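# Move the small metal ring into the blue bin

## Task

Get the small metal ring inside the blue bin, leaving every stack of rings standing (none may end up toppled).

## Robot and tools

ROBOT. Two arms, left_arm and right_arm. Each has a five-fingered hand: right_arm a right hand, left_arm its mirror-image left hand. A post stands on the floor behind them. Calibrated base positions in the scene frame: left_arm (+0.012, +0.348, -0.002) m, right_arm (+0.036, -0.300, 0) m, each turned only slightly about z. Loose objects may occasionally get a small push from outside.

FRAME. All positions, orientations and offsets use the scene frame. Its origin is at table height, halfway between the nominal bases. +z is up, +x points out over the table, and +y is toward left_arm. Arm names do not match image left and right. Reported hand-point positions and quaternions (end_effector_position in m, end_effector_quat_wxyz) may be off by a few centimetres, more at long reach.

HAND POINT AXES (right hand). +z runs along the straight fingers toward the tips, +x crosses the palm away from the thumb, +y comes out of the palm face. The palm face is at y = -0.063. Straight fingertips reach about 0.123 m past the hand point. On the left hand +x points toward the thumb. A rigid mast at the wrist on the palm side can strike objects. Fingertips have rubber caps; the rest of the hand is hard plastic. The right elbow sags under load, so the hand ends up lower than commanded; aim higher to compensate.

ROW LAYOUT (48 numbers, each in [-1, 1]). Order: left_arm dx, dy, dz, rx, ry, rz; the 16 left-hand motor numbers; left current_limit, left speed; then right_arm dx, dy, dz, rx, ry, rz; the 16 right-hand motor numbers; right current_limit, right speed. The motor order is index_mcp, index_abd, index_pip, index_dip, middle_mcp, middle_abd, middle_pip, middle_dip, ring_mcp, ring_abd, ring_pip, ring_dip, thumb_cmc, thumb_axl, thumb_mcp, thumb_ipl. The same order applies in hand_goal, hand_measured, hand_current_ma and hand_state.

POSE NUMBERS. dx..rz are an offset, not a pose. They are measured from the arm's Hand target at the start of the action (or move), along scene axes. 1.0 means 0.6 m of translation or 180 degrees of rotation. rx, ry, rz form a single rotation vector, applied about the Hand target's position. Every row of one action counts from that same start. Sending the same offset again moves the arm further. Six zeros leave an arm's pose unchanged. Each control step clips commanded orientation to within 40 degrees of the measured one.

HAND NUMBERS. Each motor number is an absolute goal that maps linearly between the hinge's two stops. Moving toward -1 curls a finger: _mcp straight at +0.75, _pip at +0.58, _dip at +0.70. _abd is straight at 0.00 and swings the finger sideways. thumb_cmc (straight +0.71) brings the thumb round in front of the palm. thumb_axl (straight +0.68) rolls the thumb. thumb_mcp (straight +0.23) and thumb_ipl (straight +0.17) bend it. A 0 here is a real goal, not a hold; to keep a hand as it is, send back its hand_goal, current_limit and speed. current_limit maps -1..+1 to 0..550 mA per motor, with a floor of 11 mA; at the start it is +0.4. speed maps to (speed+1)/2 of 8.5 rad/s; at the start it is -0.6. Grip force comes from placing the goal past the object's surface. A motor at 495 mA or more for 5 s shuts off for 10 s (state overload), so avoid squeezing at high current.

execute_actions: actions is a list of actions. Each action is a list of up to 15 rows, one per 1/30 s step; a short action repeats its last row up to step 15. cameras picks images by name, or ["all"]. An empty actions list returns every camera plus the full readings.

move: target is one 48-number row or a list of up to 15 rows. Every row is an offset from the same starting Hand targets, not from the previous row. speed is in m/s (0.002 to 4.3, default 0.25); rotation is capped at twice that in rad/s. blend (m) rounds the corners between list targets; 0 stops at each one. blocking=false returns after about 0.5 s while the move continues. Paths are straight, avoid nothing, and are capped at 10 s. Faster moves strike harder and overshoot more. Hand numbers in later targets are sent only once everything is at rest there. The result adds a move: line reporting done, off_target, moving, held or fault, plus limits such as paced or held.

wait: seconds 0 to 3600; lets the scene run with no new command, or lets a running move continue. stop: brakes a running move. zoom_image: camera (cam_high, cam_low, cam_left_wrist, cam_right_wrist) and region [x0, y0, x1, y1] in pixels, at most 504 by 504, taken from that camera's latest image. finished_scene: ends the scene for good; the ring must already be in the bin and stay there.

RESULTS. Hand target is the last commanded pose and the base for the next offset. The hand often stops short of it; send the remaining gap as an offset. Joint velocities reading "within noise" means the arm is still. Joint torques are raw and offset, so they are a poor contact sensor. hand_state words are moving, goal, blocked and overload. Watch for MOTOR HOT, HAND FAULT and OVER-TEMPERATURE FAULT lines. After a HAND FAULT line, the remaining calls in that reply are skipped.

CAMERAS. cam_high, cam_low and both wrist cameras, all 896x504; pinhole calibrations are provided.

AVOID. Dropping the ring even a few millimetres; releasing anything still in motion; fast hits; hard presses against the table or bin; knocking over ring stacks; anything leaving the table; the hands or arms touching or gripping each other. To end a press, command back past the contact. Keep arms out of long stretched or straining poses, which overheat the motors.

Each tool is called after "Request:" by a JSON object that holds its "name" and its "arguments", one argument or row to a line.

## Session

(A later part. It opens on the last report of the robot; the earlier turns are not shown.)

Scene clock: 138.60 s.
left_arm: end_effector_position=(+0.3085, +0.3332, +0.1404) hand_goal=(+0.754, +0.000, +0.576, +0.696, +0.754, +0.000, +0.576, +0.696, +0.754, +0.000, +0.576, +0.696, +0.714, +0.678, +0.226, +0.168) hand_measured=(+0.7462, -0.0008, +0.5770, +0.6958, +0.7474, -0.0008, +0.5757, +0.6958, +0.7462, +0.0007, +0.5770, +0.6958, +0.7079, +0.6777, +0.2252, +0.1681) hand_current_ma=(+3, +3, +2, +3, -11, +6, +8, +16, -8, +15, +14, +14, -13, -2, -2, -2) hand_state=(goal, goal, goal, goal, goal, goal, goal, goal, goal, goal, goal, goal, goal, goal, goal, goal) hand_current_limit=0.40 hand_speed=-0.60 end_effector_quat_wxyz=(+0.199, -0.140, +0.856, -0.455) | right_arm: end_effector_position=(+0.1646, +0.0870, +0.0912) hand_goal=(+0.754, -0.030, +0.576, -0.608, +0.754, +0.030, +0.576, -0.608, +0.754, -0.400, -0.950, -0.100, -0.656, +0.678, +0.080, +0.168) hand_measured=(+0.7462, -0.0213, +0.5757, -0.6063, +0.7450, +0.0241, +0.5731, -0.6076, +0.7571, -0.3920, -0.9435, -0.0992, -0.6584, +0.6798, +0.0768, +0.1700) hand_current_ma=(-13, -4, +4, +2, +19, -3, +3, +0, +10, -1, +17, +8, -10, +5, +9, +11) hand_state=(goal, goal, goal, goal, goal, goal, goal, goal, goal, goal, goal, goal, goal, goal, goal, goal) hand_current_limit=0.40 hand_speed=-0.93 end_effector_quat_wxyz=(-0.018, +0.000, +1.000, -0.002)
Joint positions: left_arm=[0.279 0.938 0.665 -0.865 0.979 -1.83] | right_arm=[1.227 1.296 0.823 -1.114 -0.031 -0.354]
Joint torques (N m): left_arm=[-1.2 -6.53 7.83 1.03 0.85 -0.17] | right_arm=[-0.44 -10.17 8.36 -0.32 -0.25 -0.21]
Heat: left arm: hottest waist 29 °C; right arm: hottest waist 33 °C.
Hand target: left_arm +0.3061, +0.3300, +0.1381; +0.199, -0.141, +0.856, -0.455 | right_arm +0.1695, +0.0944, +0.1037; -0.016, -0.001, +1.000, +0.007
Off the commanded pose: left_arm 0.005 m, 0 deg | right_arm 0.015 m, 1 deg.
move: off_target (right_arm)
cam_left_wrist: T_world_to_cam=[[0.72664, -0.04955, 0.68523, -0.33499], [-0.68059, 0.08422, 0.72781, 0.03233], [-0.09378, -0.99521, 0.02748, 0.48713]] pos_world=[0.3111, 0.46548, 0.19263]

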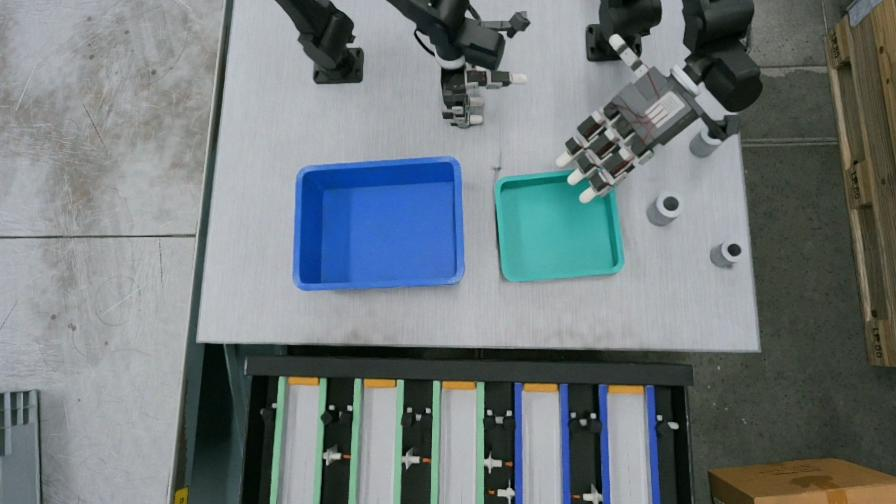

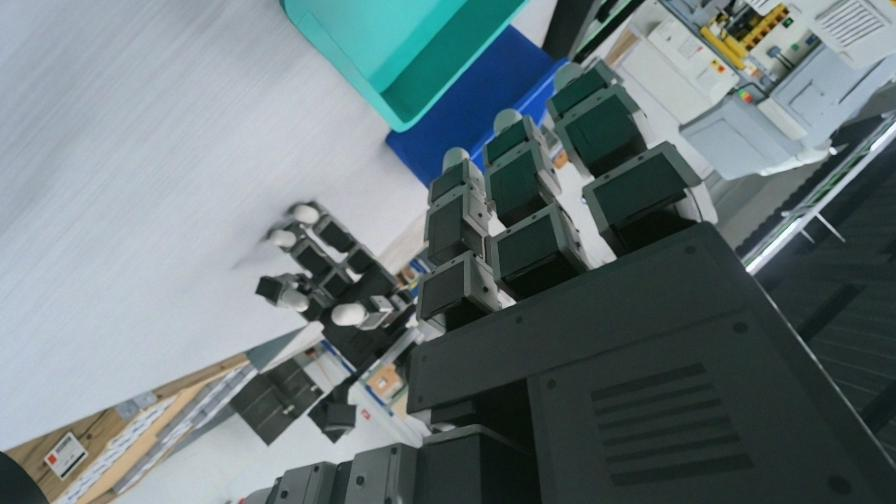

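Request:
{"name": "move", "arguments": {
  "target": [0,0,0,0,0,0,0.754,0,0.576,0.696,0.754,0,0.576,0.696,0.754,0,0.576,0.696,0.714,0.678,0.226,0.168,0.4,-0.6,0,0.01,0.06,0,0,0,0.754,-0.03,0.576,-0.609,0.754,0.03,0.576,-0.609,0.754,-0.4,-0.95,-0.1,-0.657,0.678,0.08,0.168,0.4,-0.93],
  "speed": 0.06,
  "cameras": ["cam_high","cam_left_wrist"]
}}

Request:
{"name": "zoom_image", "arguments": {
  "camera": "cam_left_wrist",
  "region": [250, 170, 370, 270]
}}

Request:
{"name": "zoom_image", "arguments": {
  "camera": "cam_high",
  "region": [440, 80, 500, 140]
}}

Scene clock: 139.87 s.
left_arm: end_effector_position=(+0.3085, +0.3332, +0.1404) hand_goal=(+0.754, +0.000, +0.576, +0.696, +0.754, +0.000, +0.576, +0.696, +0.754, +0.000, +0.576, +0.696, +0.714, +0.678, +0.226, +0.168) hand_measured=(+0.7462, +0.0007, +0.5770, +0.6958, +0.7474, +0.0007, +0.5757, +0.6958, +0.7474, +0.0007, +0.5770, +0.6958, +0.7079, +0.6767, +0.2252, +0.1672) hand_current_ma=(+1, -3, +5, +19, -17, +12, +6, +2, +2, +15, -9, +0, -13, +0, +4, +3) hand_state=(goal, goal, goal, goal, goal, goal, goal, goal, goal, goal, goal, goal, goal, goal, goal, goal) hand_current_limit=0.40 hand_speed=-0.60 end_effector_quat_wxyz=(+0.199, -0.140, +0.856, -0.455) | right_arm: end_effector_position=(+0.1653, +0.0886, +0.1201) hand_goal=(+0.754, -0.030, +0.576, -0.608, +0.754, +0.030, +0.576, -0.608, +0.754, -0.400, -0.950, -0.100, -0.656, +0.678, +0.080, +0.168) hand_measured=(+0.7462, -0.0198, +0.5757, -0.6063, +0.7450, +0.0227, +0.5731, -0.6076, +0.7571, -0.3920, -0.9435, -0.0992, -0.6572, +0.6798, +0.0758, +0.1691) hand_current_ma=(+4, +6, +1, -1, -1, +2, -1, +10, -1, +13, +3, -6, -12, +4, +22, +11) hand_state=(goal, goal, goal, goal, goal, goal, goal, goal, goal, goal, goal, goal, goal, goal, goal, goal) hand_current_limit=0.40 hand_speed=-0.93 end_effector_quat_wxyz=(-0.020, +0.000, +1.000, -0.009)
Joint positions: left_arm=[0.279 0.938 0.665 -0.865 0.979 -1.83] | right_arm=[1.227 1.273 0.89 -1.219 -0.031 -0.354]
Joint torques (N m): left_arm=[-0.79 -6.01 7.86 1.03 0.88 -0.17] | right_arm=[-0.97 -10.29 9.4 -0.39 -0.25 -0.11]
Heat: left arm: hottest waist 29 °C; right arm: hottest waist 33 °C.
Hand target: left_arm +0.3061, +0.3300, +0.1381; +0.199, -0.141, +0.856, -0.455 | right_arm +0.1694, +0.1003, +0.1396; -0.016, -0.001, +1.000, +0.007
Off the commanded pose: left_arm 0.005 m, 0 deg | right_arm 0.023 m, 2 deg.
move: off_target (right_arm)
cam_left_wrist: T_world_to_cam=[[0.72664, -0.04955, 0.68523, -0.33499], [-0.68059, 0.08422, 0.72781, 0.03233], [-0.09378, -0.99521, 0.02748, 0.48713]] pos_world=[0.3111, 0.46548, 0.19263]

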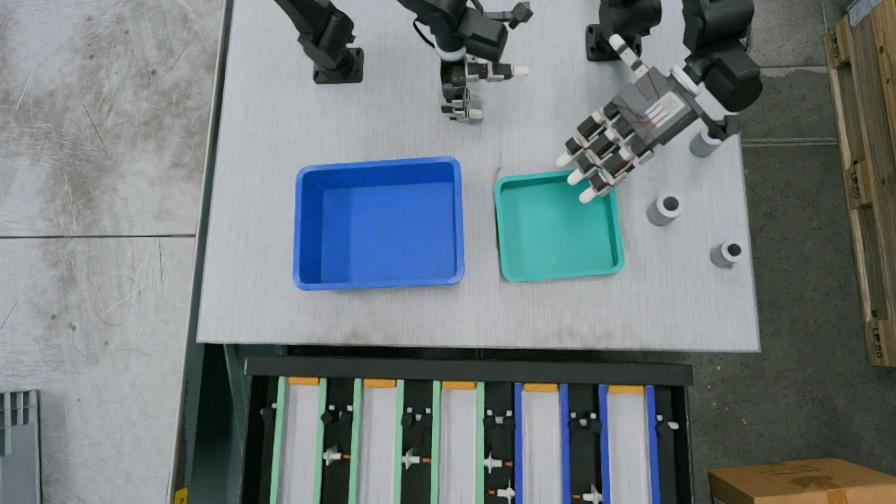

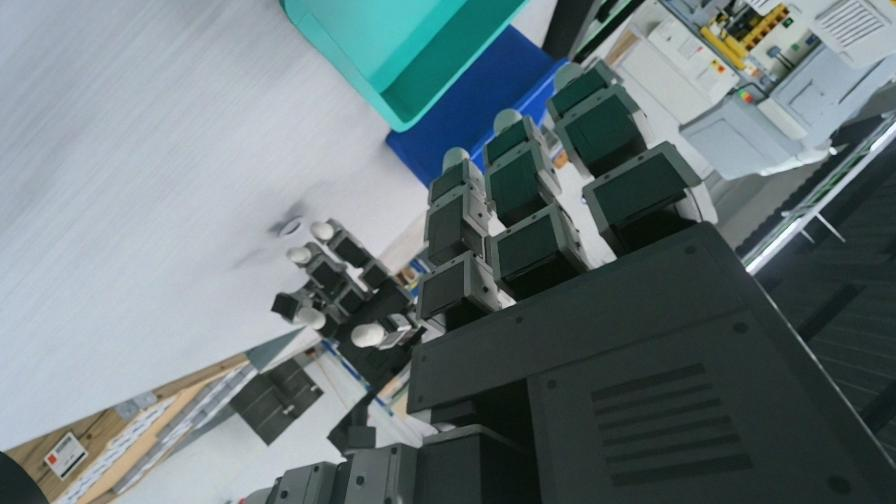

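Scaled by 4.200 from the camera's image (finer frame: 1280x720).

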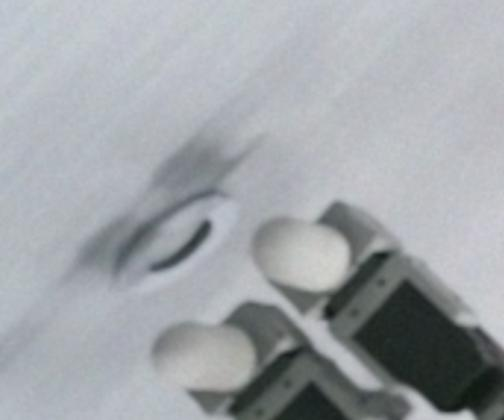

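Scaled by 8.400 from the camera's image (finer frame: 1280x720).

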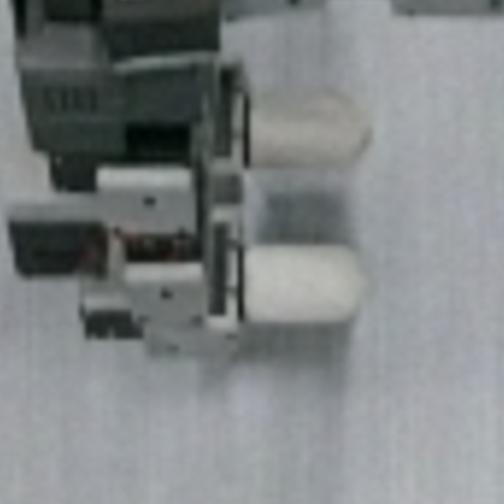

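Request:
{"name": "move", "arguments": {
  "target": [0,0,0,0,0,0,0.754,0,0.576,0.696,0.754,0,0.576,0.696,0.754,0,0.576,0.696,0.714,0.678,0.226,0.168,0.4,-0.6,0,0.02,0.0,0.015,0,0.003,0.754,0.32,0.576,-0.609,0.754,-0.32,0.576,-0.609,0.754,-0.4,-0.95,-0.1,-0.657,0.678,0.08,0.168,0.4,-0.6],
  "speed": 0.1,
  "cameras": ["cam_high","cam_left_wrist"]
}}

Request:
{"name": "zoom_image", "arguments": {
  "camera": "cam_left_wrist",
  "region": [250, 170, 370, 270]
}}

Request:
{"name": "zoom_image", "arguments": {
  "camera": "cam_high",
  "region": [440, 80, 500, 140]
}}

Scene clock: 141.07 s.
left_arm: end_effector_position=(+0.3085, +0.3332, +0.1404) hand_goal=(+0.754, +0.000, +0.576, +0.696, +0.754, +0.000, +0.576, +0.696, +0.754, +0.000, +0.576, +0.696, +0.714, +0.678, +0.226, +0.168) hand_measured=(+0.7462, +0.0007, +0.5770, +0.6958, +0.7474, +0.0007, +0.5770, +0.6958, +0.7462, +0.0007, +0.5770, +0.6958, +0.7079, +0.6767, +0.2252, +0.1681) hand_current_ma=(-9, +22, -12, +16, +0, -3, +17, +0, +5, +3, -8, +5, -13, -2, +3, -24) hand_state=(goal, goal, goal, goal, goal, goal, goal, goal, goal, goal, goal, goal, goal, goal, goal, goal) hand_current_limit=0.40 hand_speed=-0.60 end_effector_quat_wxyz=(+0.199, -0.140, +0.856, -0.455) | right_arm: end_effector_position=(+0.1651, +0.0965, +0.1228) hand_goal=(+0.754, +0.320, +0.576, -0.608, +0.754, -0.320, +0.576, -0.608, +0.754, -0.400, -0.950, -0.100, -0.656, +0.678, +0.080, +0.168) hand_measured=(+0.7450, +0.3127, +0.5757, -0.6063, +0.7450, -0.3143, +0.5731, -0.6076, +0.7571, -0.3934, -0.9435, -0.0992, -0.6584, +0.6798, +0.0768, +0.1700) hand_current_ma=(+13, -1, +9, -9, +7, +11, +2, +9, +1, +11, +20, -9, -10, +13, -2, -4) hand_state=(goal, goal, goal, goal, goal, goal, goal, goal, goal, goal, goal, goal, goal, goal, goal, goal) hand_current_limit=0.40 hand_speed=-0.60 end_effector_quat_wxyz=(-0.023, +0.000, +1.000, +0.007)
Joint positions: left_arm=[0.279 0.938 0.665 -0.865 0.979 -1.83] | right_arm=[1.227 1.273 0.89 -1.19 -0.048 -0.354]
Joint torques (N m): left_arm=[-1.32 -6.01 7.98 1.2 0.86 -0.18] | right_arm=[-0.03 -9.52 9.09 0.94 -0.29 -0.18]
Heat: left arm: hottest waist 29 °C; right arm: hottest waist 33 °C.
Hand target: left_arm +0.3061, +0.3300, +0.1381; +0.199, -0.141, +0.856, -0.455 | right_arm +0.1694, +0.1124, +0.1396; -0.016, -0.006, +0.999, +0.031
Off the commanded pose: left_arm 0.005 m, 0 deg | right_arm 0.023 m, 3 deg.
move: off_target (right_arm)
cam_left_wrist: T_world_to_cam=[[0.72664, -0.04955, 0.68523, -0.33499], [-0.68059, 0.08422, 0.72781, 0.03233], [-0.09378, -0.99521, 0.02748, 0.48713]] pos_world=[0.3111, 0.46548, 0.19263]

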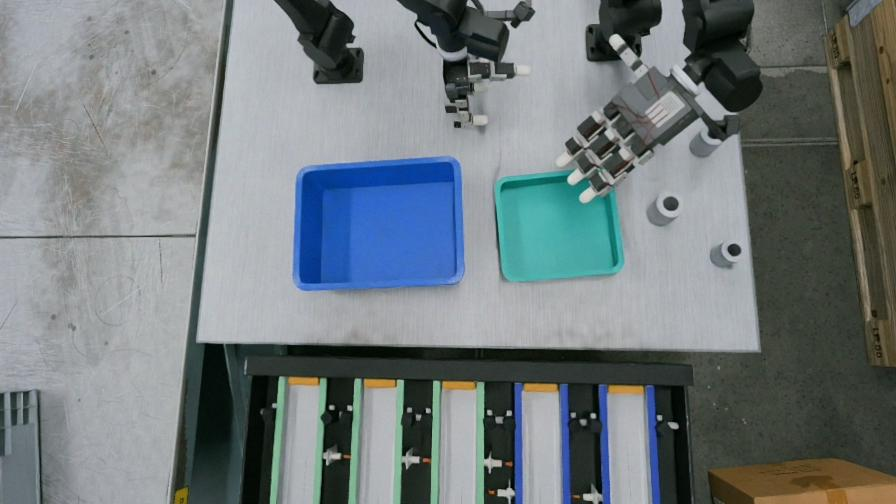

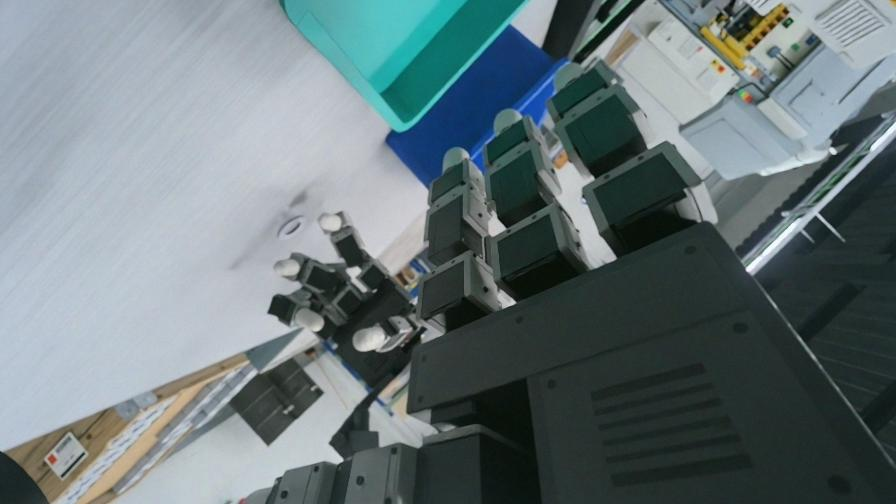

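Scaled by 4.200 from the camera's image (finer frame: 1280x720).

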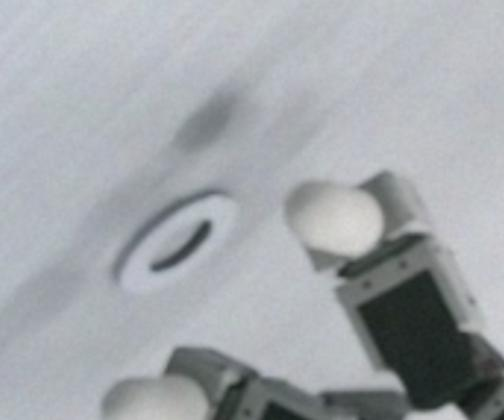

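Scaled by 8.400 from the camera's image (finer frame: 1280x720).

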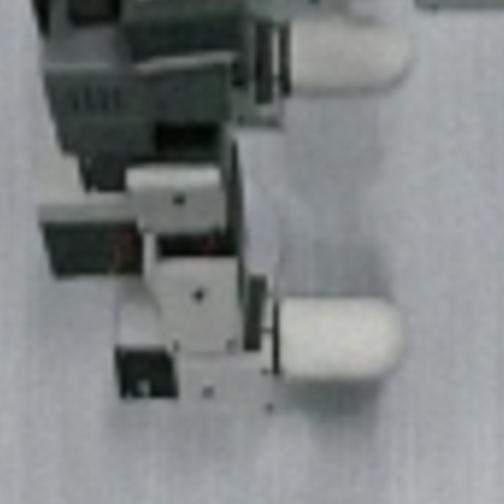

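Request:
{"name": "move", "arguments": {
  "target": [0,0,0,0,0,0,0.754,0,0.576,0.696,0.754,0,0.576,0.696,0.754,0,0.576,0.696,0.714,0.678,0.226,0.168,0.4,-0.6,-0.1,0,0.0,0,0,0,0.754,0.32,0.576,-0.609,0.754,-0.32,0.576,-0.609,0.754,-0.4,-0.95,-0.1,-0.657,0.678,0.08,0.168,0.4,-0.6],
  "speed": 0.15,
  "cameras": ["cam_high","cam_left_wrist"]
}}

Request:
{"name": "zoom_image", "arguments": {
  "camera": "cam_left_wrist",
  "region": [250, 170, 370, 270]
}}

Request:
{"name": "zoom_image", "arguments": {
  "camera": "cam_high",
  "region": [440, 80, 500, 140]
}}

Scene clock: 142.47 s.
left_arm: end_effector_position=(+0.3085, +0.3332, +0.1404) hand_goal=(+0.754, +0.000, +0.576, +0.696, +0.754, +0.000, +0.576, +0.696, +0.754, +0.000, +0.576, +0.696, +0.714, +0.678, +0.226, +0.168) hand_measured=(+0.7462, +0.0007, +0.5770, +0.6971, +0.7474, -0.0008, +0.5770, +0.6958, +0.7462, +0.0007, +0.5770, +0.6958, +0.7092, +0.6767, +0.2252, +0.1672) hand_current_ma=(+8, +9, +5, +6, -11, +4, +20, +11, -4, -5, +2, +1, -4, +2, +5, +5) hand_state=(goal, goal, goal, goal, goal, goal, goal, goal, goal, goal, goal, goal, goal, goal, goal, goal) hand_current_limit=0.40 hand_speed=-0.60 end_effector_quat_wxyz=(+0.199, -0.140, +0.856, -0.455) | right_arm: end_effector_position=(+0.1075, +0.1110, +0.1378) hand_goal=(+0.754, +0.320, +0.576, -0.608, +0.754, -0.320, +0.576, -0.608, +0.754, -0.400, -0.950, -0.100, -0.656, +0.678, +0.080, +0.168) hand_measured=(+0.7450, +0.3127, +0.5757, -0.6063, +0.7450, -0.3143, +0.5744, -0.6076, +0.7571, -0.3920, -0.9435, -0.1005, -0.6584, +0.6788, +0.0768, +0.1691) hand_current_ma=(+6, -24, +18, -5, -2, +16, +6, -1, -8, +11, +15, +4, -8, +18, +4, +17) hand_state=(goal, goal, goal, goal, goal, goal, goal, goal, goal, goal, goal, goal, goal, goal, goal, goal) hand_current_limit=0.40 hand_speed=-0.60 end_effector_quat_wxyz=(-0.019, -0.013, +0.999, +0.023)
Joint positions: left_arm=[0.279 0.938 0.665 -0.865 0.979 -1.83] | right_arm=[1.402 1.234 0.89 -1.189 -0.046 -0.202]
Joint torques (N m): left_arm=[-0.38 -5.83 8.03 1.02 0.86 -0.16] | right_arm=[-0.56 -9.88 6.61 0.9 0.04 0.09]
Heat: left arm: hottest waist 29 °C; right arm: hottest waist 33 °C.
Hand target: left_arm +0.3061, +0.3300, +0.1381; +0.199, -0.141, +0.856, -0.455 | right_arm +0.1094, +0.1123, +0.1395; -0.016, -0.006, +0.999, +0.031
Off the commanded pose: left_arm 0.005 m, 0 deg | right_arm 0.003 m, 1 deg.
move: done
cam_left_wrist: T_world_to_cam=[[0.72664, -0.04955, 0.68523, -0.33499], [-0.68059, 0.08422, 0.72781, 0.03233], [-0.09378, -0.99521, 0.02748, 0.48713]] pos_world=[0.3111, 0.46548, 0.19263]

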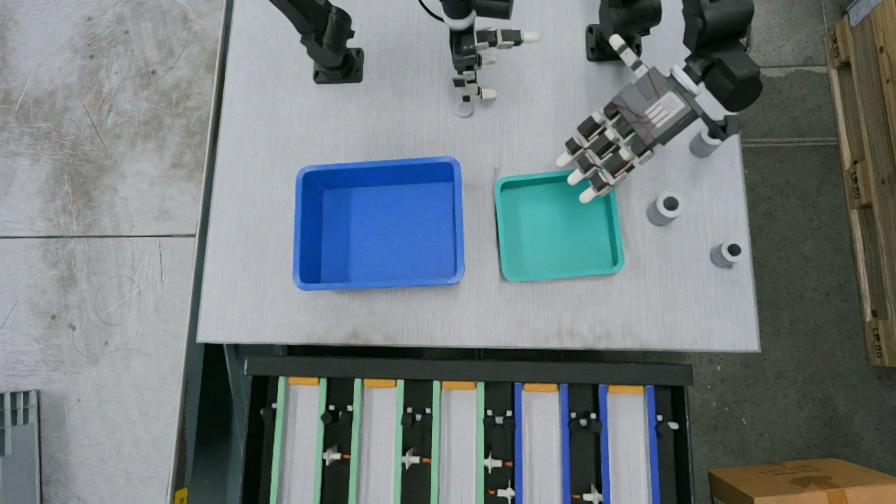

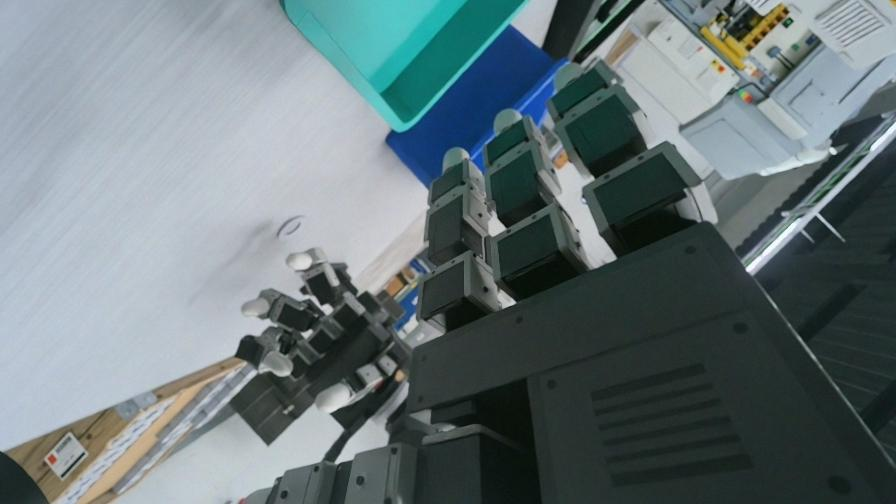

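Scaled by 4.200 from the camera's image (finer frame: 1280x720).

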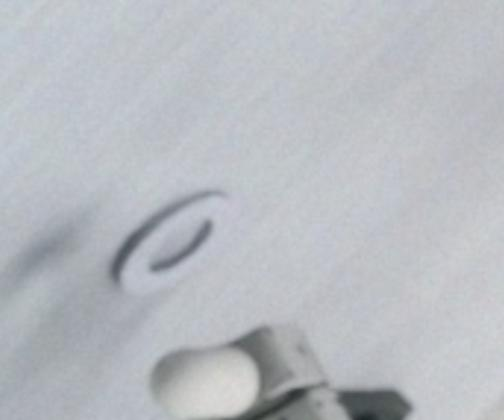

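Scaled by 8.400 from the camera's image (finer frame: 1280x720).

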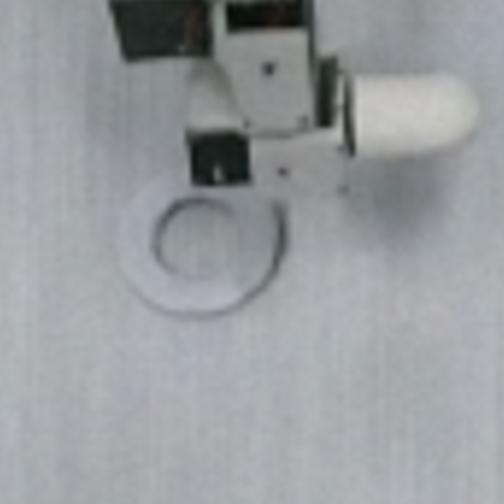

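Request:
{"name": "move", "arguments": {
  "target": [0,0,0,0,0,0,0.754,0,0.576,0.696,0.754,0,0.576,0.696,0.754,0,0.576,0.696,0.714,0.678,0.226,0.168,0.4,-0.6,0.0717,-0.0375,-0.04,-0.0146,-0.0025,-0.0083,0.754,0.32,0.576,-0.609,0.754,-0.32,0.576,-0.609,0.754,-0.4,-0.95,-0.1,-0.657,0.678,0.08,0.168,0.4,-0.6],
  "speed": 0.1
}}

Scene clock: 144.17 s.
left_arm: end_effector_position=(+0.3085, +0.3332, +0.1404) hand_goal=(+0.754, +0.000, +0.576, +0.696, +0.754, +0.000, +0.576, +0.696, +0.754, +0.000, +0.576, +0.696, +0.714, +0.678, +0.226, +0.168) hand_measured=(+0.7462, -0.0008, +0.5770, +0.6958, +0.7474, +0.0007, +0.5770, +0.6958, +0.7462, +0.0007, +0.5770, +0.6958, +0.7079, +0.6767, +0.2252, +0.1681) hand_current_ma=(-7, +3, -14, +16, -8, +2, -6, +5, +4, +6, +5, -3, +3, -11, +4, +4) hand_state=(goal, goal, goal, goal, goal, goal, goal, goal, goal, goal, goal, goal, goal, goal, goal, goal) hand_current_limit=0.40 hand_speed=-0.60 end_effector_quat_wxyz=(+0.199, -0.140, +0.856, -0.455) | right_arm: end_effector_position=(+0.1505, +0.0899, +0.1223) hand_goal=(+0.754, +0.320, +0.576, -0.608, +0.754, -0.320, +0.576, -0.608, +0.754, -0.400, -0.950, -0.100, -0.656, +0.678, +0.080, +0.168) hand_measured=(+0.7462, +0.3127, +0.5770, -0.6063, +0.7450, -0.3129, +0.5744, -0.6076, +0.7571, -0.3934, -0.9435, -0.0992, -0.6572, +0.6788, +0.0758, +0.1700) hand_current_ma=(-6, -8, +22, +0, +5, +11, +15, +12, +16, +12, +3, +5, -2, -4, +11, +9) hand_state=(goal, goal, goal, goal, goal, goal, goal, goal, goal, goal, goal, goal, goal, goal, goal, goal) hand_current_limit=0.40 hand_speed=-0.60 end_effector_quat_wxyz=(-0.012, +0.011, +1.000, +0.011)
Joint positions: left_arm=[0.279 0.938 0.665 -0.865 0.979 -1.83] | right_arm=[1.279 1.234 0.853 -1.176 -0.029 -0.279]
Joint torques (N m): left_arm=[-0.5 -6.48 8.03 1.05 0.83 -0.18] | right_arm=[-1.14 -8.18 6.35 0.94 -0.01 -0.21]
Heat: left arm: hottest waist 29 °C; right arm: hottest waist 33 °C.
Hand target: left_arm +0.3061, +0.3300, +0.1381; +0.199, -0.141, +0.856, -0.455 | right_arm +0.1524, +0.0899, +0.1156; -0.012, +0.007, +1.000, +0.008
Off the commanded pose: left_arm 0.005 m, 0 deg | right_arm 0.007 m, 1 deg.
move: done

Request:
{"name": "move", "arguments": {
  "target": [0,0,0,0,0,0,0.754,0,0.576,0.696,0.754,0,0.576,0.696,0.754,0,0.576,0.696,0.714,0.678,0.226,0.168,0.4,-0.6,0,-0.002,-0.036,-0.007,0.002,0.007,0.754,0.32,0.576,-0.609,0.754,-0.32,0.576,-0.609,0.754,-0.4,-0.95,-0.1,-0.657,0.678,0.08,0.168,0.4,-0.6],
  "speed": 0.06,
  "cameras": ["cam_high","cam_left_wrist"]
}}

Request:
{"name": "zoom_image", "arguments": {
  "camera": "cam_left_wrist",
  "region": [240, 180, 360, 280]
}}

Request:
{"name": "zoom_image", "arguments": {
  "camera": "cam_high",
  "region": [440, 70, 500, 130]
}}

Scene clock: 145.23 s.
left_arm: end_effector_position=(+0.3085, +0.3332, +0.1404) hand_goal=(+0.754, +0.000, +0.576, +0.696, +0.754, +0.000, +0.576, +0.696, +0.754, +0.000, +0.576, +0.696, +0.714, +0.678, +0.226, +0.168) hand_measured=(+0.7462, -0.0008, +0.5770, +0.6958, +0.7474, +0.0007, +0.5770, +0.6971, +0.7474, -0.0008, +0.5770, +0.6958, +0.7079, +0.6767, +0.2252, +0.1672) hand_current_ma=(-8, +8, -9, -11, -20, +3, +14, +18, +15, +7, -1, +4, -30, +2, -2, -9) hand_state=(goal, goal, goal, goal, goal, goal, goal, goal, goal, goal, goal, goal, goal, goal, goal, goal) hand_current_limit=0.40 hand_speed=-0.60 end_effector_quat_wxyz=(+0.199, -0.140, +0.856, -0.455) | right_arm: end_effector_position=(+0.1482, +0.0891, +0.0991) hand_goal=(+0.754, +0.320, +0.576, -0.608, +0.754, -0.320, +0.576, -0.608, +0.754, -0.400, -0.950, -0.100, -0.656, +0.678, +0.080, +0.168) hand_measured=(+0.7462, +0.3113, +0.5770, -0.6063, +0.7450, -0.3129, +0.5744, -0.6076, +0.7571, -0.3934, -0.9435, -0.0992, -0.6584, +0.6788, +0.0768, +0.1700) hand_current_ma=(-11, +3, -3, +1, +12, -2, +3, +18, +15, +10, +6, -9, -14, -1, +8, +4) hand_state=(goal, goal, goal, goal, goal, goal, goal, goal, goal, goal, goal, goal, goal, goal, goal, goal) hand_current_limit=0.40 hand_speed=-0.60 end_effector_quat_wxyz=(-0.016, -0.003, +1.000, -0.002)
Joint positions: left_arm=[0.279 0.938 0.665 -0.865 0.979 -1.83] | right_arm=[1.278 1.275 0.827 -1.137 -0.029 -0.307]
Joint torques (N m): left_arm=[-0.73 -6.01 8.09 0.98 0.84 -0.15] | right_arm=[-1.08 -8.53 6.15 0.88 0.02 -0.28]
Heat: left arm: hottest waist 29 °C; right arm: hottest waist 33 °C.
Hand target: left_arm +0.3061, +0.3300, +0.1381; +0.199, -0.141, +0.856, -0.455 | right_arm +0.1524, +0.0887, +0.0940; -0.015, -0.004, +1.000, -0.003
Off the commanded pose: left_arm 0.005 m, 0 deg | right_arm 0.007 m, 0 deg.
move: done
cam_left_wrist: T_world_to_cam=[[0.72664, -0.04955, 0.68523, -0.33499], [-0.68059, 0.08422, 0.72781, 0.03233], [-0.09378, -0.99521, 0.02748, 0.48713]] pos_world=[0.3111, 0.46548, 0.19263]

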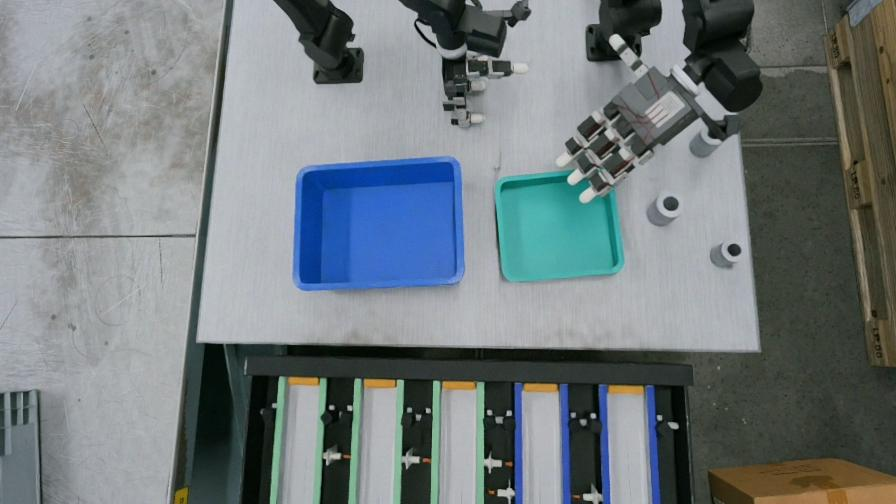

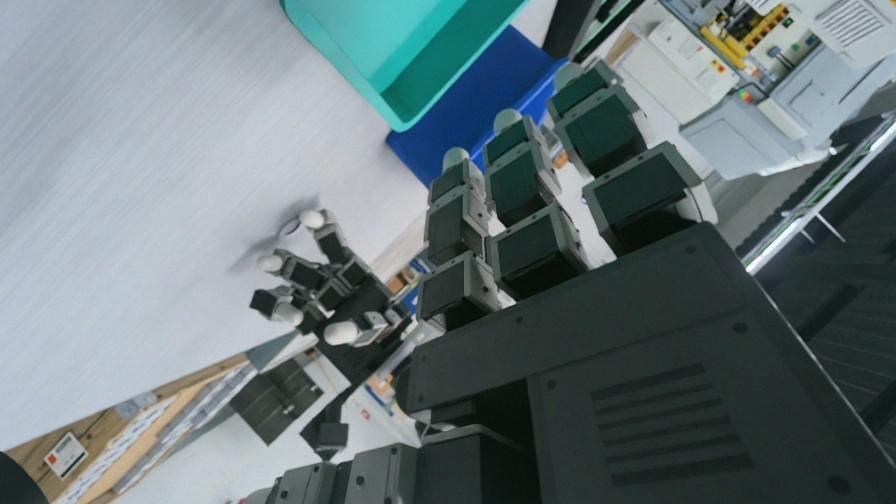

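Scaled by 4.200 from the camera's image (finer frame: 1280x720).

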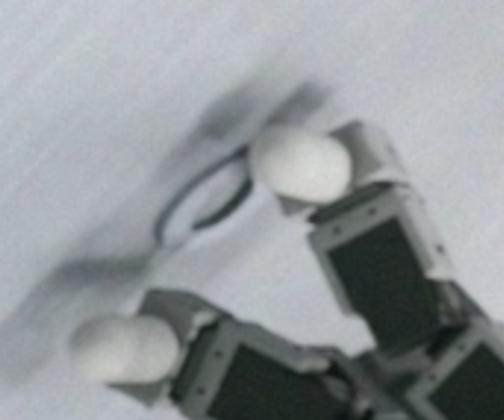

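Scaled by 8.400 from the camera's image (finer frame: 1280x720).

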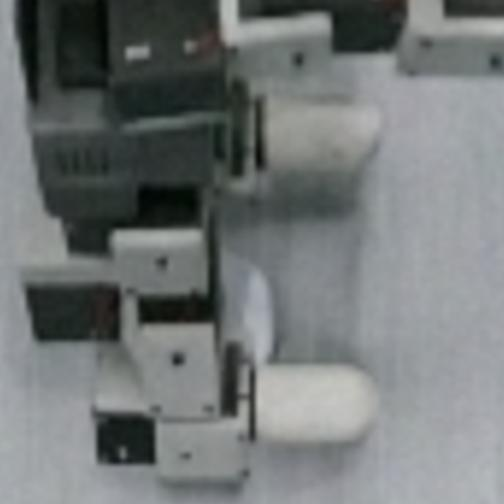

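Request:
{"name": "move", "arguments": {
  "target": [0,0,0,0,0,0,0.754,0,0.576,0.696,0.754,0,0.576,0.696,0.754,0,0.576,0.696,0.714,0.678,0.226,0.168,0.4,-0.6,0,-0.003,-0.011,0,0,0,0.754,0.32,0.576,-0.609,0.754,-0.32,0.576,-0.609,0.754,-0.4,-0.95,-0.1,-0.657,0.678,0.08,0.168,0.4,-0.6],
  "speed": 0.03
}}

Scene clock: 146.27 s.
left_arm: end_effector_position=(+0.3085, +0.3332, +0.1404) hand_goal=(+0.754, +0.000, +0.576, +0.696, +0.754, +0.000, +0.576, +0.696, +0.754, +0.000, +0.576, +0.696, +0.714, +0.678, +0.226, +0.168) hand_measured=(+0.7462, +0.0007, +0.5770, +0.6958, +0.7474, +0.0007, +0.5770, +0.6958, +0.7474, +0.0007, +0.5757, +0.6971, +0.7079, +0.6767, +0.2252, +0.1672) hand_current_ma=(+8, +11, +5, +15, -13, -2, +11, +12, -17, +16, +13, -12, -12, -17, +3, -15) hand_state=(goal, goal, goal, goal, goal, goal, goal, goal, goal, goal, goal, goal, goal, goal, goal, goal) hand_current_limit=0.40 hand_speed=-0.60 end_effector_quat_wxyz=(+0.199, -0.140, +0.856, -0.455) | right_arm: end_effector_position=(+0.1482, +0.0881, +0.0948) hand_goal=(+0.754, +0.320, +0.576, -0.608, +0.754, -0.320, +0.576, -0.608, +0.754, -0.400, -0.950, -0.100, -0.656, +0.678, +0.080, +0.168) hand_measured=(+0.7462, +0.3127, +0.5757, -0.6050, +0.7450, -0.3143, +0.5731, -0.6063, +0.7571, -0.3934, -0.9435, -0.0992, -0.6584, +0.6798, +0.0768, +0.1700) hand_current_ma=(+14, +1, +7, +7, +9, +1, +7, +27, +3, +5, +14, -9, -9, +10, +7, +2) hand_state=(goal, goal, goal, goal, goal, goal, goal, goal, goal, goal, goal, goal, goal, goal, goal, goal) hand_current_limit=0.40 hand_speed=-0.60 end_effector_quat_wxyz=(-0.015, -0.003, +1.000, +0.000)
Joint positions: left_arm=[0.279 0.938 0.665 -0.865 0.979 -1.83] | right_arm=[1.277 1.275 0.813 -1.117 -0.029 -0.309]
Joint torques (N m): left_arm=[-0.73 -6.77 8.02 1.18 0.85 -0.16] | right_arm=[-1.61 -8.23 6.08 1.07 0 -0.19]
Heat: left arm: hottest waist 29 °C; right arm: hottest waist 33 °C.
Hand target: left_arm +0.3061, +0.3300, +0.1381; +0.199, -0.141, +0.856, -0.455 | right_arm +0.1525, +0.0869, +0.0875; -0.015, -0.003, +1.000, -0.003
Off the commanded pose: left_arm 0.005 m, 0 deg | right_arm 0.009 m, 0 deg.
move: done

Request:
{"name": "move", "arguments": {
  "target": [0,0,0,0,0,0,0.754,0,0.576,0.696,0.754,0,0.576,0.696,0.754,0,0.576,0.696,0.714,0.678,0.226,0.168,0.4,-0.6,0,0,-0.0045,0,0,0,0.754,0.32,0.576,-0.609,0.754,-0.32,0.576,-0.609,0.754,-0.4,-0.95,-0.1,-0.657,0.678,0.08,0.168,0.4,-0.6],
  "speed": 0.03,
  "cameras": ["cam_high","cam_left_wrist"]
}}

Request:
{"name": "zoom_image", "arguments": {
  "camera": "cam_left_wrist",
  "region": [240, 180, 360, 280]
}}

Request:
{"name": "zoom_image", "arguments": {
  "camera": "cam_high",
  "region": [440, 70, 500, 130]
}}

Scene clock: 146.90 s.
left_arm: end_effector_position=(+0.3085, +0.3332, +0.1404) hand_goal=(+0.754, +0.000, +0.576, +0.696, +0.754, +0.000, +0.576, +0.696, +0.754, +0.000, +0.576, +0.696, +0.714, +0.678, +0.226, +0.168) hand_measured=(+0.7462, -0.0008, +0.5770, +0.6958, +0.7474, +0.0007, +0.5770, +0.6958, +0.7474, -0.0008, +0.5770, +0.6958, +0.7079, +0.6777, +0.2252, +0.1681) hand_current_ma=(-2, +4, -18, +8, -14, -10, +4, +12, +17, -3, +13, -1, -25, -5, +13, +4) hand_state=(goal, goal, goal, goal, goal, goal, goal, goal, goal, goal, goal, goal, goal, goal, goal, goal) hand_current_limit=0.40 hand_speed=-0.60 end_effector_quat_wxyz=(+0.199, -0.140, +0.856, -0.455) | right_arm: end_effector_position=(+0.1483, +0.0884, +0.0924) hand_goal=(+0.754, +0.320, +0.576, -0.608, +0.754, -0.320, +0.576, -0.608, +0.754, -0.400, -0.950, -0.100, -0.656, +0.678, +0.080, +0.168) hand_measured=(+0.7450, +0.3127, +0.5757, -0.6063, +0.7450, -0.3143, +0.5744, -0.6076, +0.7571, -0.3934, -0.9435, -0.0992, -0.6572, +0.6798, +0.0758, +0.1700) hand_current_ma=(-1, -11, +7, +7, +5, +1, +4, +11, -16, +8, +1, -5, +1, +1, +8, +15) hand_state=(goal, goal, goal, goal, goal, goal, goal, goal, goal, goal, goal, goal, goal, goal, goal, goal) hand_current_limit=0.40 hand_speed=-0.60 end_effector_quat_wxyz=(-0.015, -0.003, +1.000, +0.001)
Joint positions: left_arm=[0.279 0.938 0.665 -0.865 0.979 -1.83] | right_arm=[1.277 1.279 0.809 -1.109 -0.029 -0.309]
Joint torques (N m): left_arm=[-0.97 -6.53 7.97 1.1 0.86 -0.17] | right_arm=[-2.02 -7.59 6.05 0.92 -0.01 -0.23]
Heat: left arm: hottest waist 29 °C; right arm: hottest waist 33 °C.
Hand target: left_arm +0.3061, +0.3300, +0.1381; +0.199, -0.141, +0.856, -0.455 | right_arm +0.1525, +0.0869, +0.0847; -0.015, -0.003, +1.000, -0.003
Off the commanded pose: left_arm 0.005 m, 0 deg | right_arm 0.009 m, 0 deg.
move: done
cam_left_wrist: T_world_to_cam=[[0.72664, -0.04955, 0.68523, -0.33499], [-0.68059, 0.08422, 0.72781, 0.03233], [-0.09378, -0.99521, 0.02748, 0.48713]] pos_world=[0.3111, 0.46548, 0.19263]

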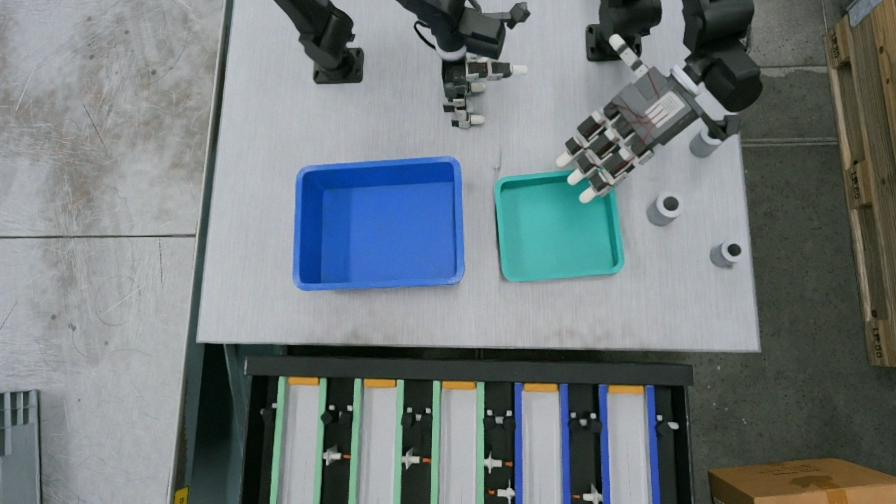

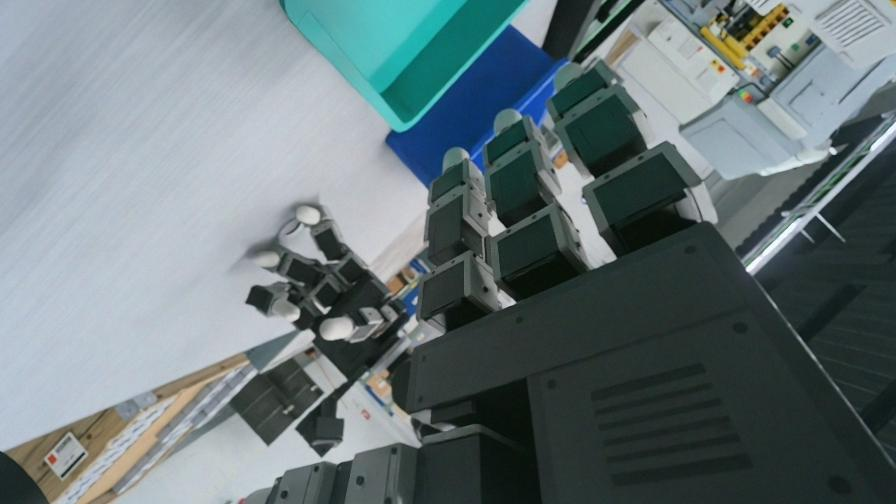

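Scaled by 4.200 from the camera's image (finer frame: 1280x720).

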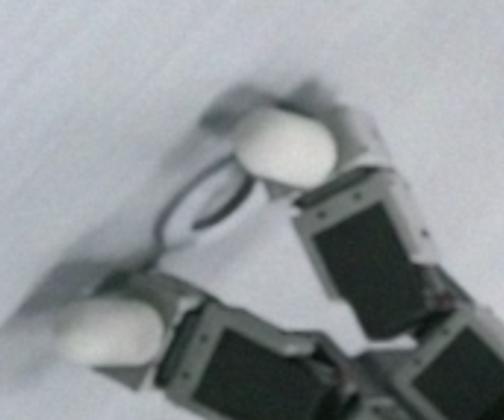

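Scaled by 8.400 from the camera's image (finer frame: 1280x720).

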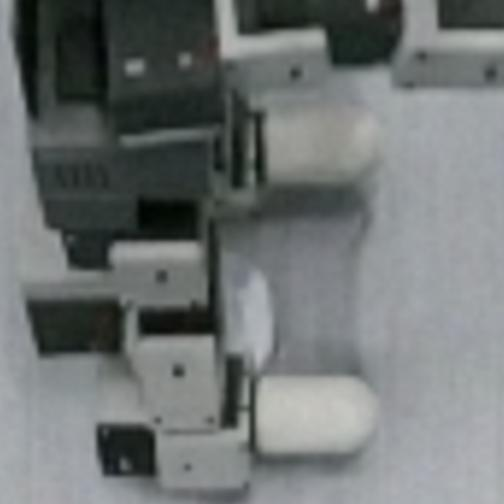

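Request:
{"name": "move", "arguments": {
  "target": [0,0,0,0,0,0,0.754,0,0.576,0.696,0.754,0,0.576,0.696,0.754,0,0.576,0.696,0.714,0.678,0.226,0.168,0.4,-0.6,0,0,0,0,0,0,0.754,0.1,0.576,-0.609,0.754,-0.1,0.576,-0.609,0.754,-0.4,-0.95,-0.1,-0.657,0.678,0.08,0.168,0.4,-0.93],
  "speed": 0.03
}}

Request:
{"name": "wait", "arguments": {
  "seconds": 1.0,
  "cameras": ["cam_high","cam_left_wrist"]
}}

Request:
{"name": "zoom_image", "arguments": {
  "camera": "cam_left_wrist",
  "region": [240, 180, 360, 280]
}}

Request:
{"name": "zoom_image", "arguments": {
  "camera": "cam_high",
  "region": [440, 70, 500, 130]
}}

Scene clock: 148.13 s.
left_arm: end_effector_position=(+0.3085, +0.3332, +0.1404) hand_goal=(+0.754, +0.000, +0.576, +0.696, +0.754, +0.000, +0.576, +0.696, +0.754, +0.000, +0.576, +0.696, +0.714, +0.678, +0.226, +0.168) hand_measured=(+0.7462, +0.0007, +0.5770, +0.6971, +0.7474, +0.0007, +0.5770, +0.6958, +0.7462, +0.0007, +0.5770, +0.6958, +0.7092, +0.6767, +0.2242, +0.1681) hand_current_ma=(-8, +5, -5, -2, -19, +1, +10, -1, -1, +11, +3, +6, -16, -9, -11, -8) hand_state=(goal, goal, goal, goal, goal, goal, goal, goal, goal, goal, goal, goal, goal, goal, goal, goal) hand_current_limit=0.40 hand_speed=-0.60 end_effector_quat_wxyz=(+0.199, -0.140, +0.856, -0.455) | right_arm: end_effector_position=(+0.1483, +0.0884, +0.0924) hand_goal=(+0.754, +0.100, +0.576, -0.608, +0.754, -0.100, +0.576, -0.608, +0.754, -0.400, -0.950, -0.100, -0.656, +0.678, +0.080, +0.168) hand_measured=(+0.7450, +0.1076, +0.5757, -0.6063, +0.7450, -0.1063, +0.5731, -0.6076, +0.7571, -0.3920, -0.9435, -0.0992, -0.6572, +0.6788, +0.0758, +0.1700) hand_current_ma=(-6, -6, +8, +0, -2, +9, +3, +2, +4, -3, +0, -6, +4, +5, -3, +2) hand_state=(goal, goal, goal, goal, goal, goal, goal, goal, goal, goal, goal, goal, goal, goal, goal, goal) hand_current_limit=0.40 hand_speed=-0.93 end_effector_quat_wxyz=(-0.015, -0.003, +1.000, +0.001)
Joint positions: left_arm=[0.279 0.938 0.665 -0.865 0.979 -1.83] | right_arm=[1.277 1.279 0.809 -1.109 -0.029 -0.31]
Joint torques (N m): left_arm=[-1.38 -6.48 8.02 1.1 0.87 -0.19] | right_arm=[-1.73 -7.65 6.01 0.79 0.01 -0.2]
Heat: left arm: hottest waist 29 °C; right arm: hottest waist 33 °C.
Hand target: left_arm +0.3061, +0.3300, +0.1381; +0.199, -0.141, +0.856, -0.455 | right_arm +0.1524, +0.0869, +0.0847; -0.015, -0.004, +1.000, -0.003
Off the commanded pose: left_arm 0.005 m, 0 deg | right_arm 0.009 m, 0 deg.
move: done

Scene clock: 149.13 s.
left_arm: end_effector_position=(+0.3085, +0.3332, +0.1404) hand_goal=(+0.754, +0.000, +0.576, +0.696, +0.754, +0.000, +0.576, +0.696, +0.754, +0.000, +0.576, +0.696, +0.714, +0.678, +0.226, +0.168) hand_measured=(+0.7462, +0.0007, +0.5770, +0.6958, +0.7474, -0.0008, +0.5770, +0.6958, +0.7462, -0.0008, +0.5757, +0.6958, +0.7079, +0.6777, +0.2242, +0.1681) hand_current_ma=(+1, +6, -9, +2, -22, -7, +11, +8, -1, +2, +3, -1, -18, -2, -3, -13) hand_state=(goal, goal, goal, goal, goal, goal, goal, goal, goal, goal, goal, goal, goal, goal, goal, goal) hand_current_limit=0.40 hand_speed=-0.60 end_effector_quat_wxyz=(+0.199, -0.140, +0.856, -0.455) | right_arm: end_effector_position=(+0.1483, +0.0884, +0.0924) hand_goal=(+0.754, +0.100, +0.576, -0.608, +0.754, -0.100, +0.576, -0.608, +0.754, -0.400, -0.950, -0.100, -0.656, +0.678, +0.080, +0.168) hand_measured=(+0.7450, +0.1076, +0.5757, -0.6063, +0.7450, -0.1048, +0.5744, -0.6063, +0.7559, -0.3920, -0.9435, -0.0992, -0.6584, +0.6798, +0.0758, +0.1700) hand_current_ma=(+7, +5, +14, +1, +2, +7, +15, +9, +0, +13, +12, -16, +0, +8, +9, +15) hand_state=(goal, goal, goal, goal, goal, goal, goal, goal, goal, goal, goal, goal, goal, goal, goal, goal) hand_current_limit=0.40 hand_speed=-0.93 end_effector_quat_wxyz=(-0.015, -0.003, +1.000, +0.001)
Joint positions: left_arm=[0.279 0.938 0.665 -0.865 0.979 -1.83] | right_arm=[1.277 1.279 0.809 -1.109 -0.029 -0.31]
Joint torques (N m): left_arm=[-0.67 -6.3 7.94 0.96 0.87 -0.15] | right_arm=[-1.08 -7.65 5.97 0.9 0.02 -0.22]
Heat: left arm: hottest waist 29 °C; right arm: hottest waist 33 °C.
Hand target: left_arm +0.3061, +0.3300, +0.1381; +0.199, -0.141, +0.856, -0.455 | right_arm +0.1524, +0.0869, +0.0847; -0.015, -0.004, +1.000, -0.003
Off the commanded pose: left_arm 0.005 m, 0 deg | right_arm 0.009 m, 0 deg.
wait: 1.00 s; at rest by 0.17 s
cam_left_wrist: T_world_to_cam=[[0.72664, -0.04955, 0.68523, -0.33499], [-0.68059, 0.08422, 0.72781, 0.03233], [-0.09378, -0.99521, 0.02748, 0.48713]] pos_world=[0.3111, 0.46548, 0.19263]

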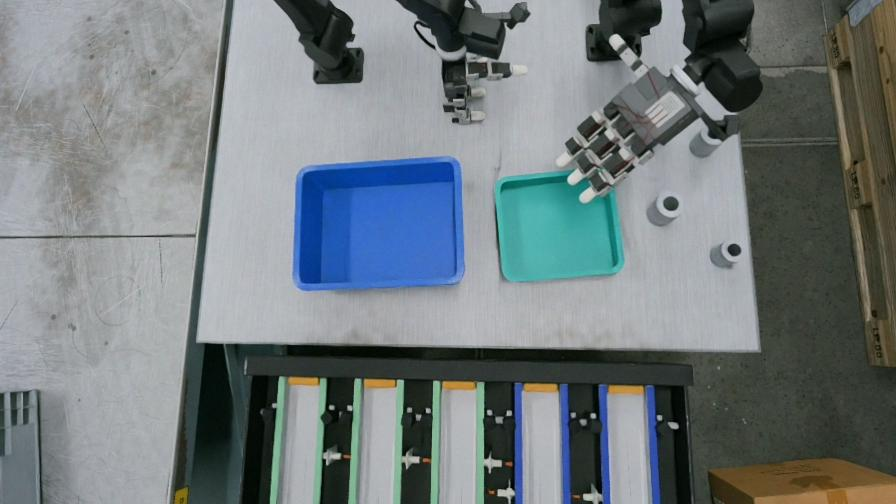

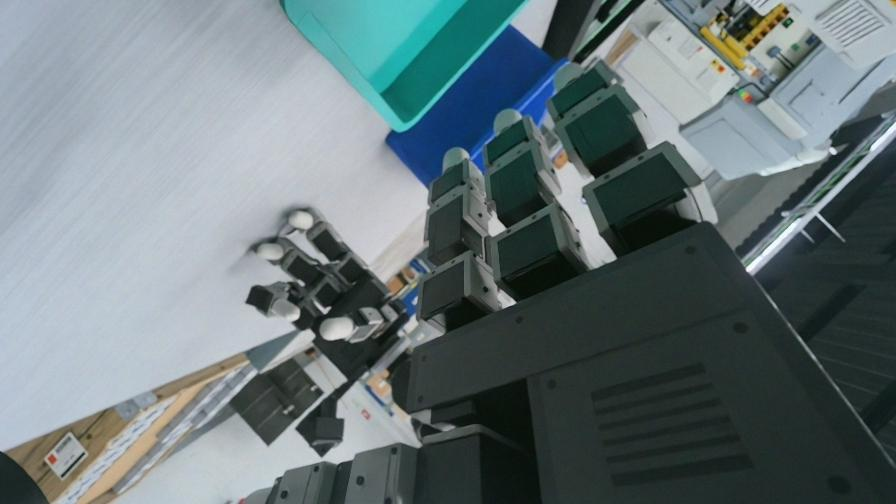

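Scaled by 4.200 from the camera's image (finer frame: 1280x720).

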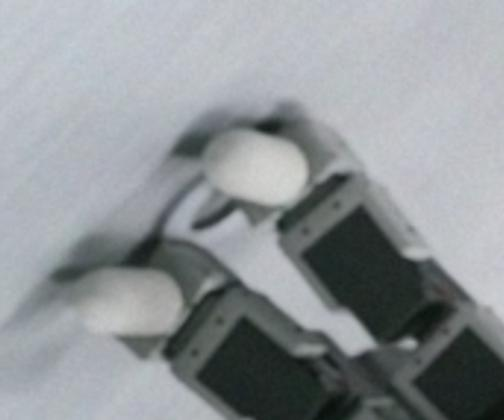

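Scaled by 8.400 from the camera's image (finer frame: 1280x720).

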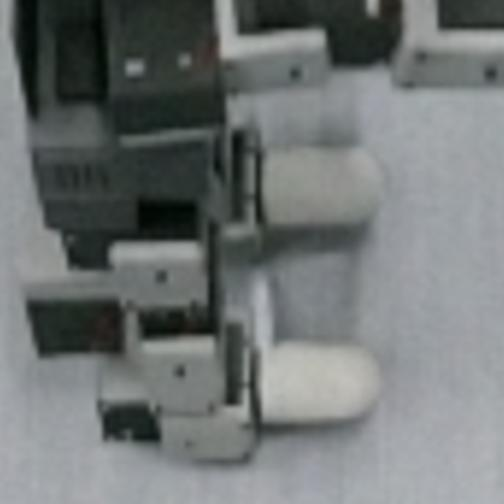

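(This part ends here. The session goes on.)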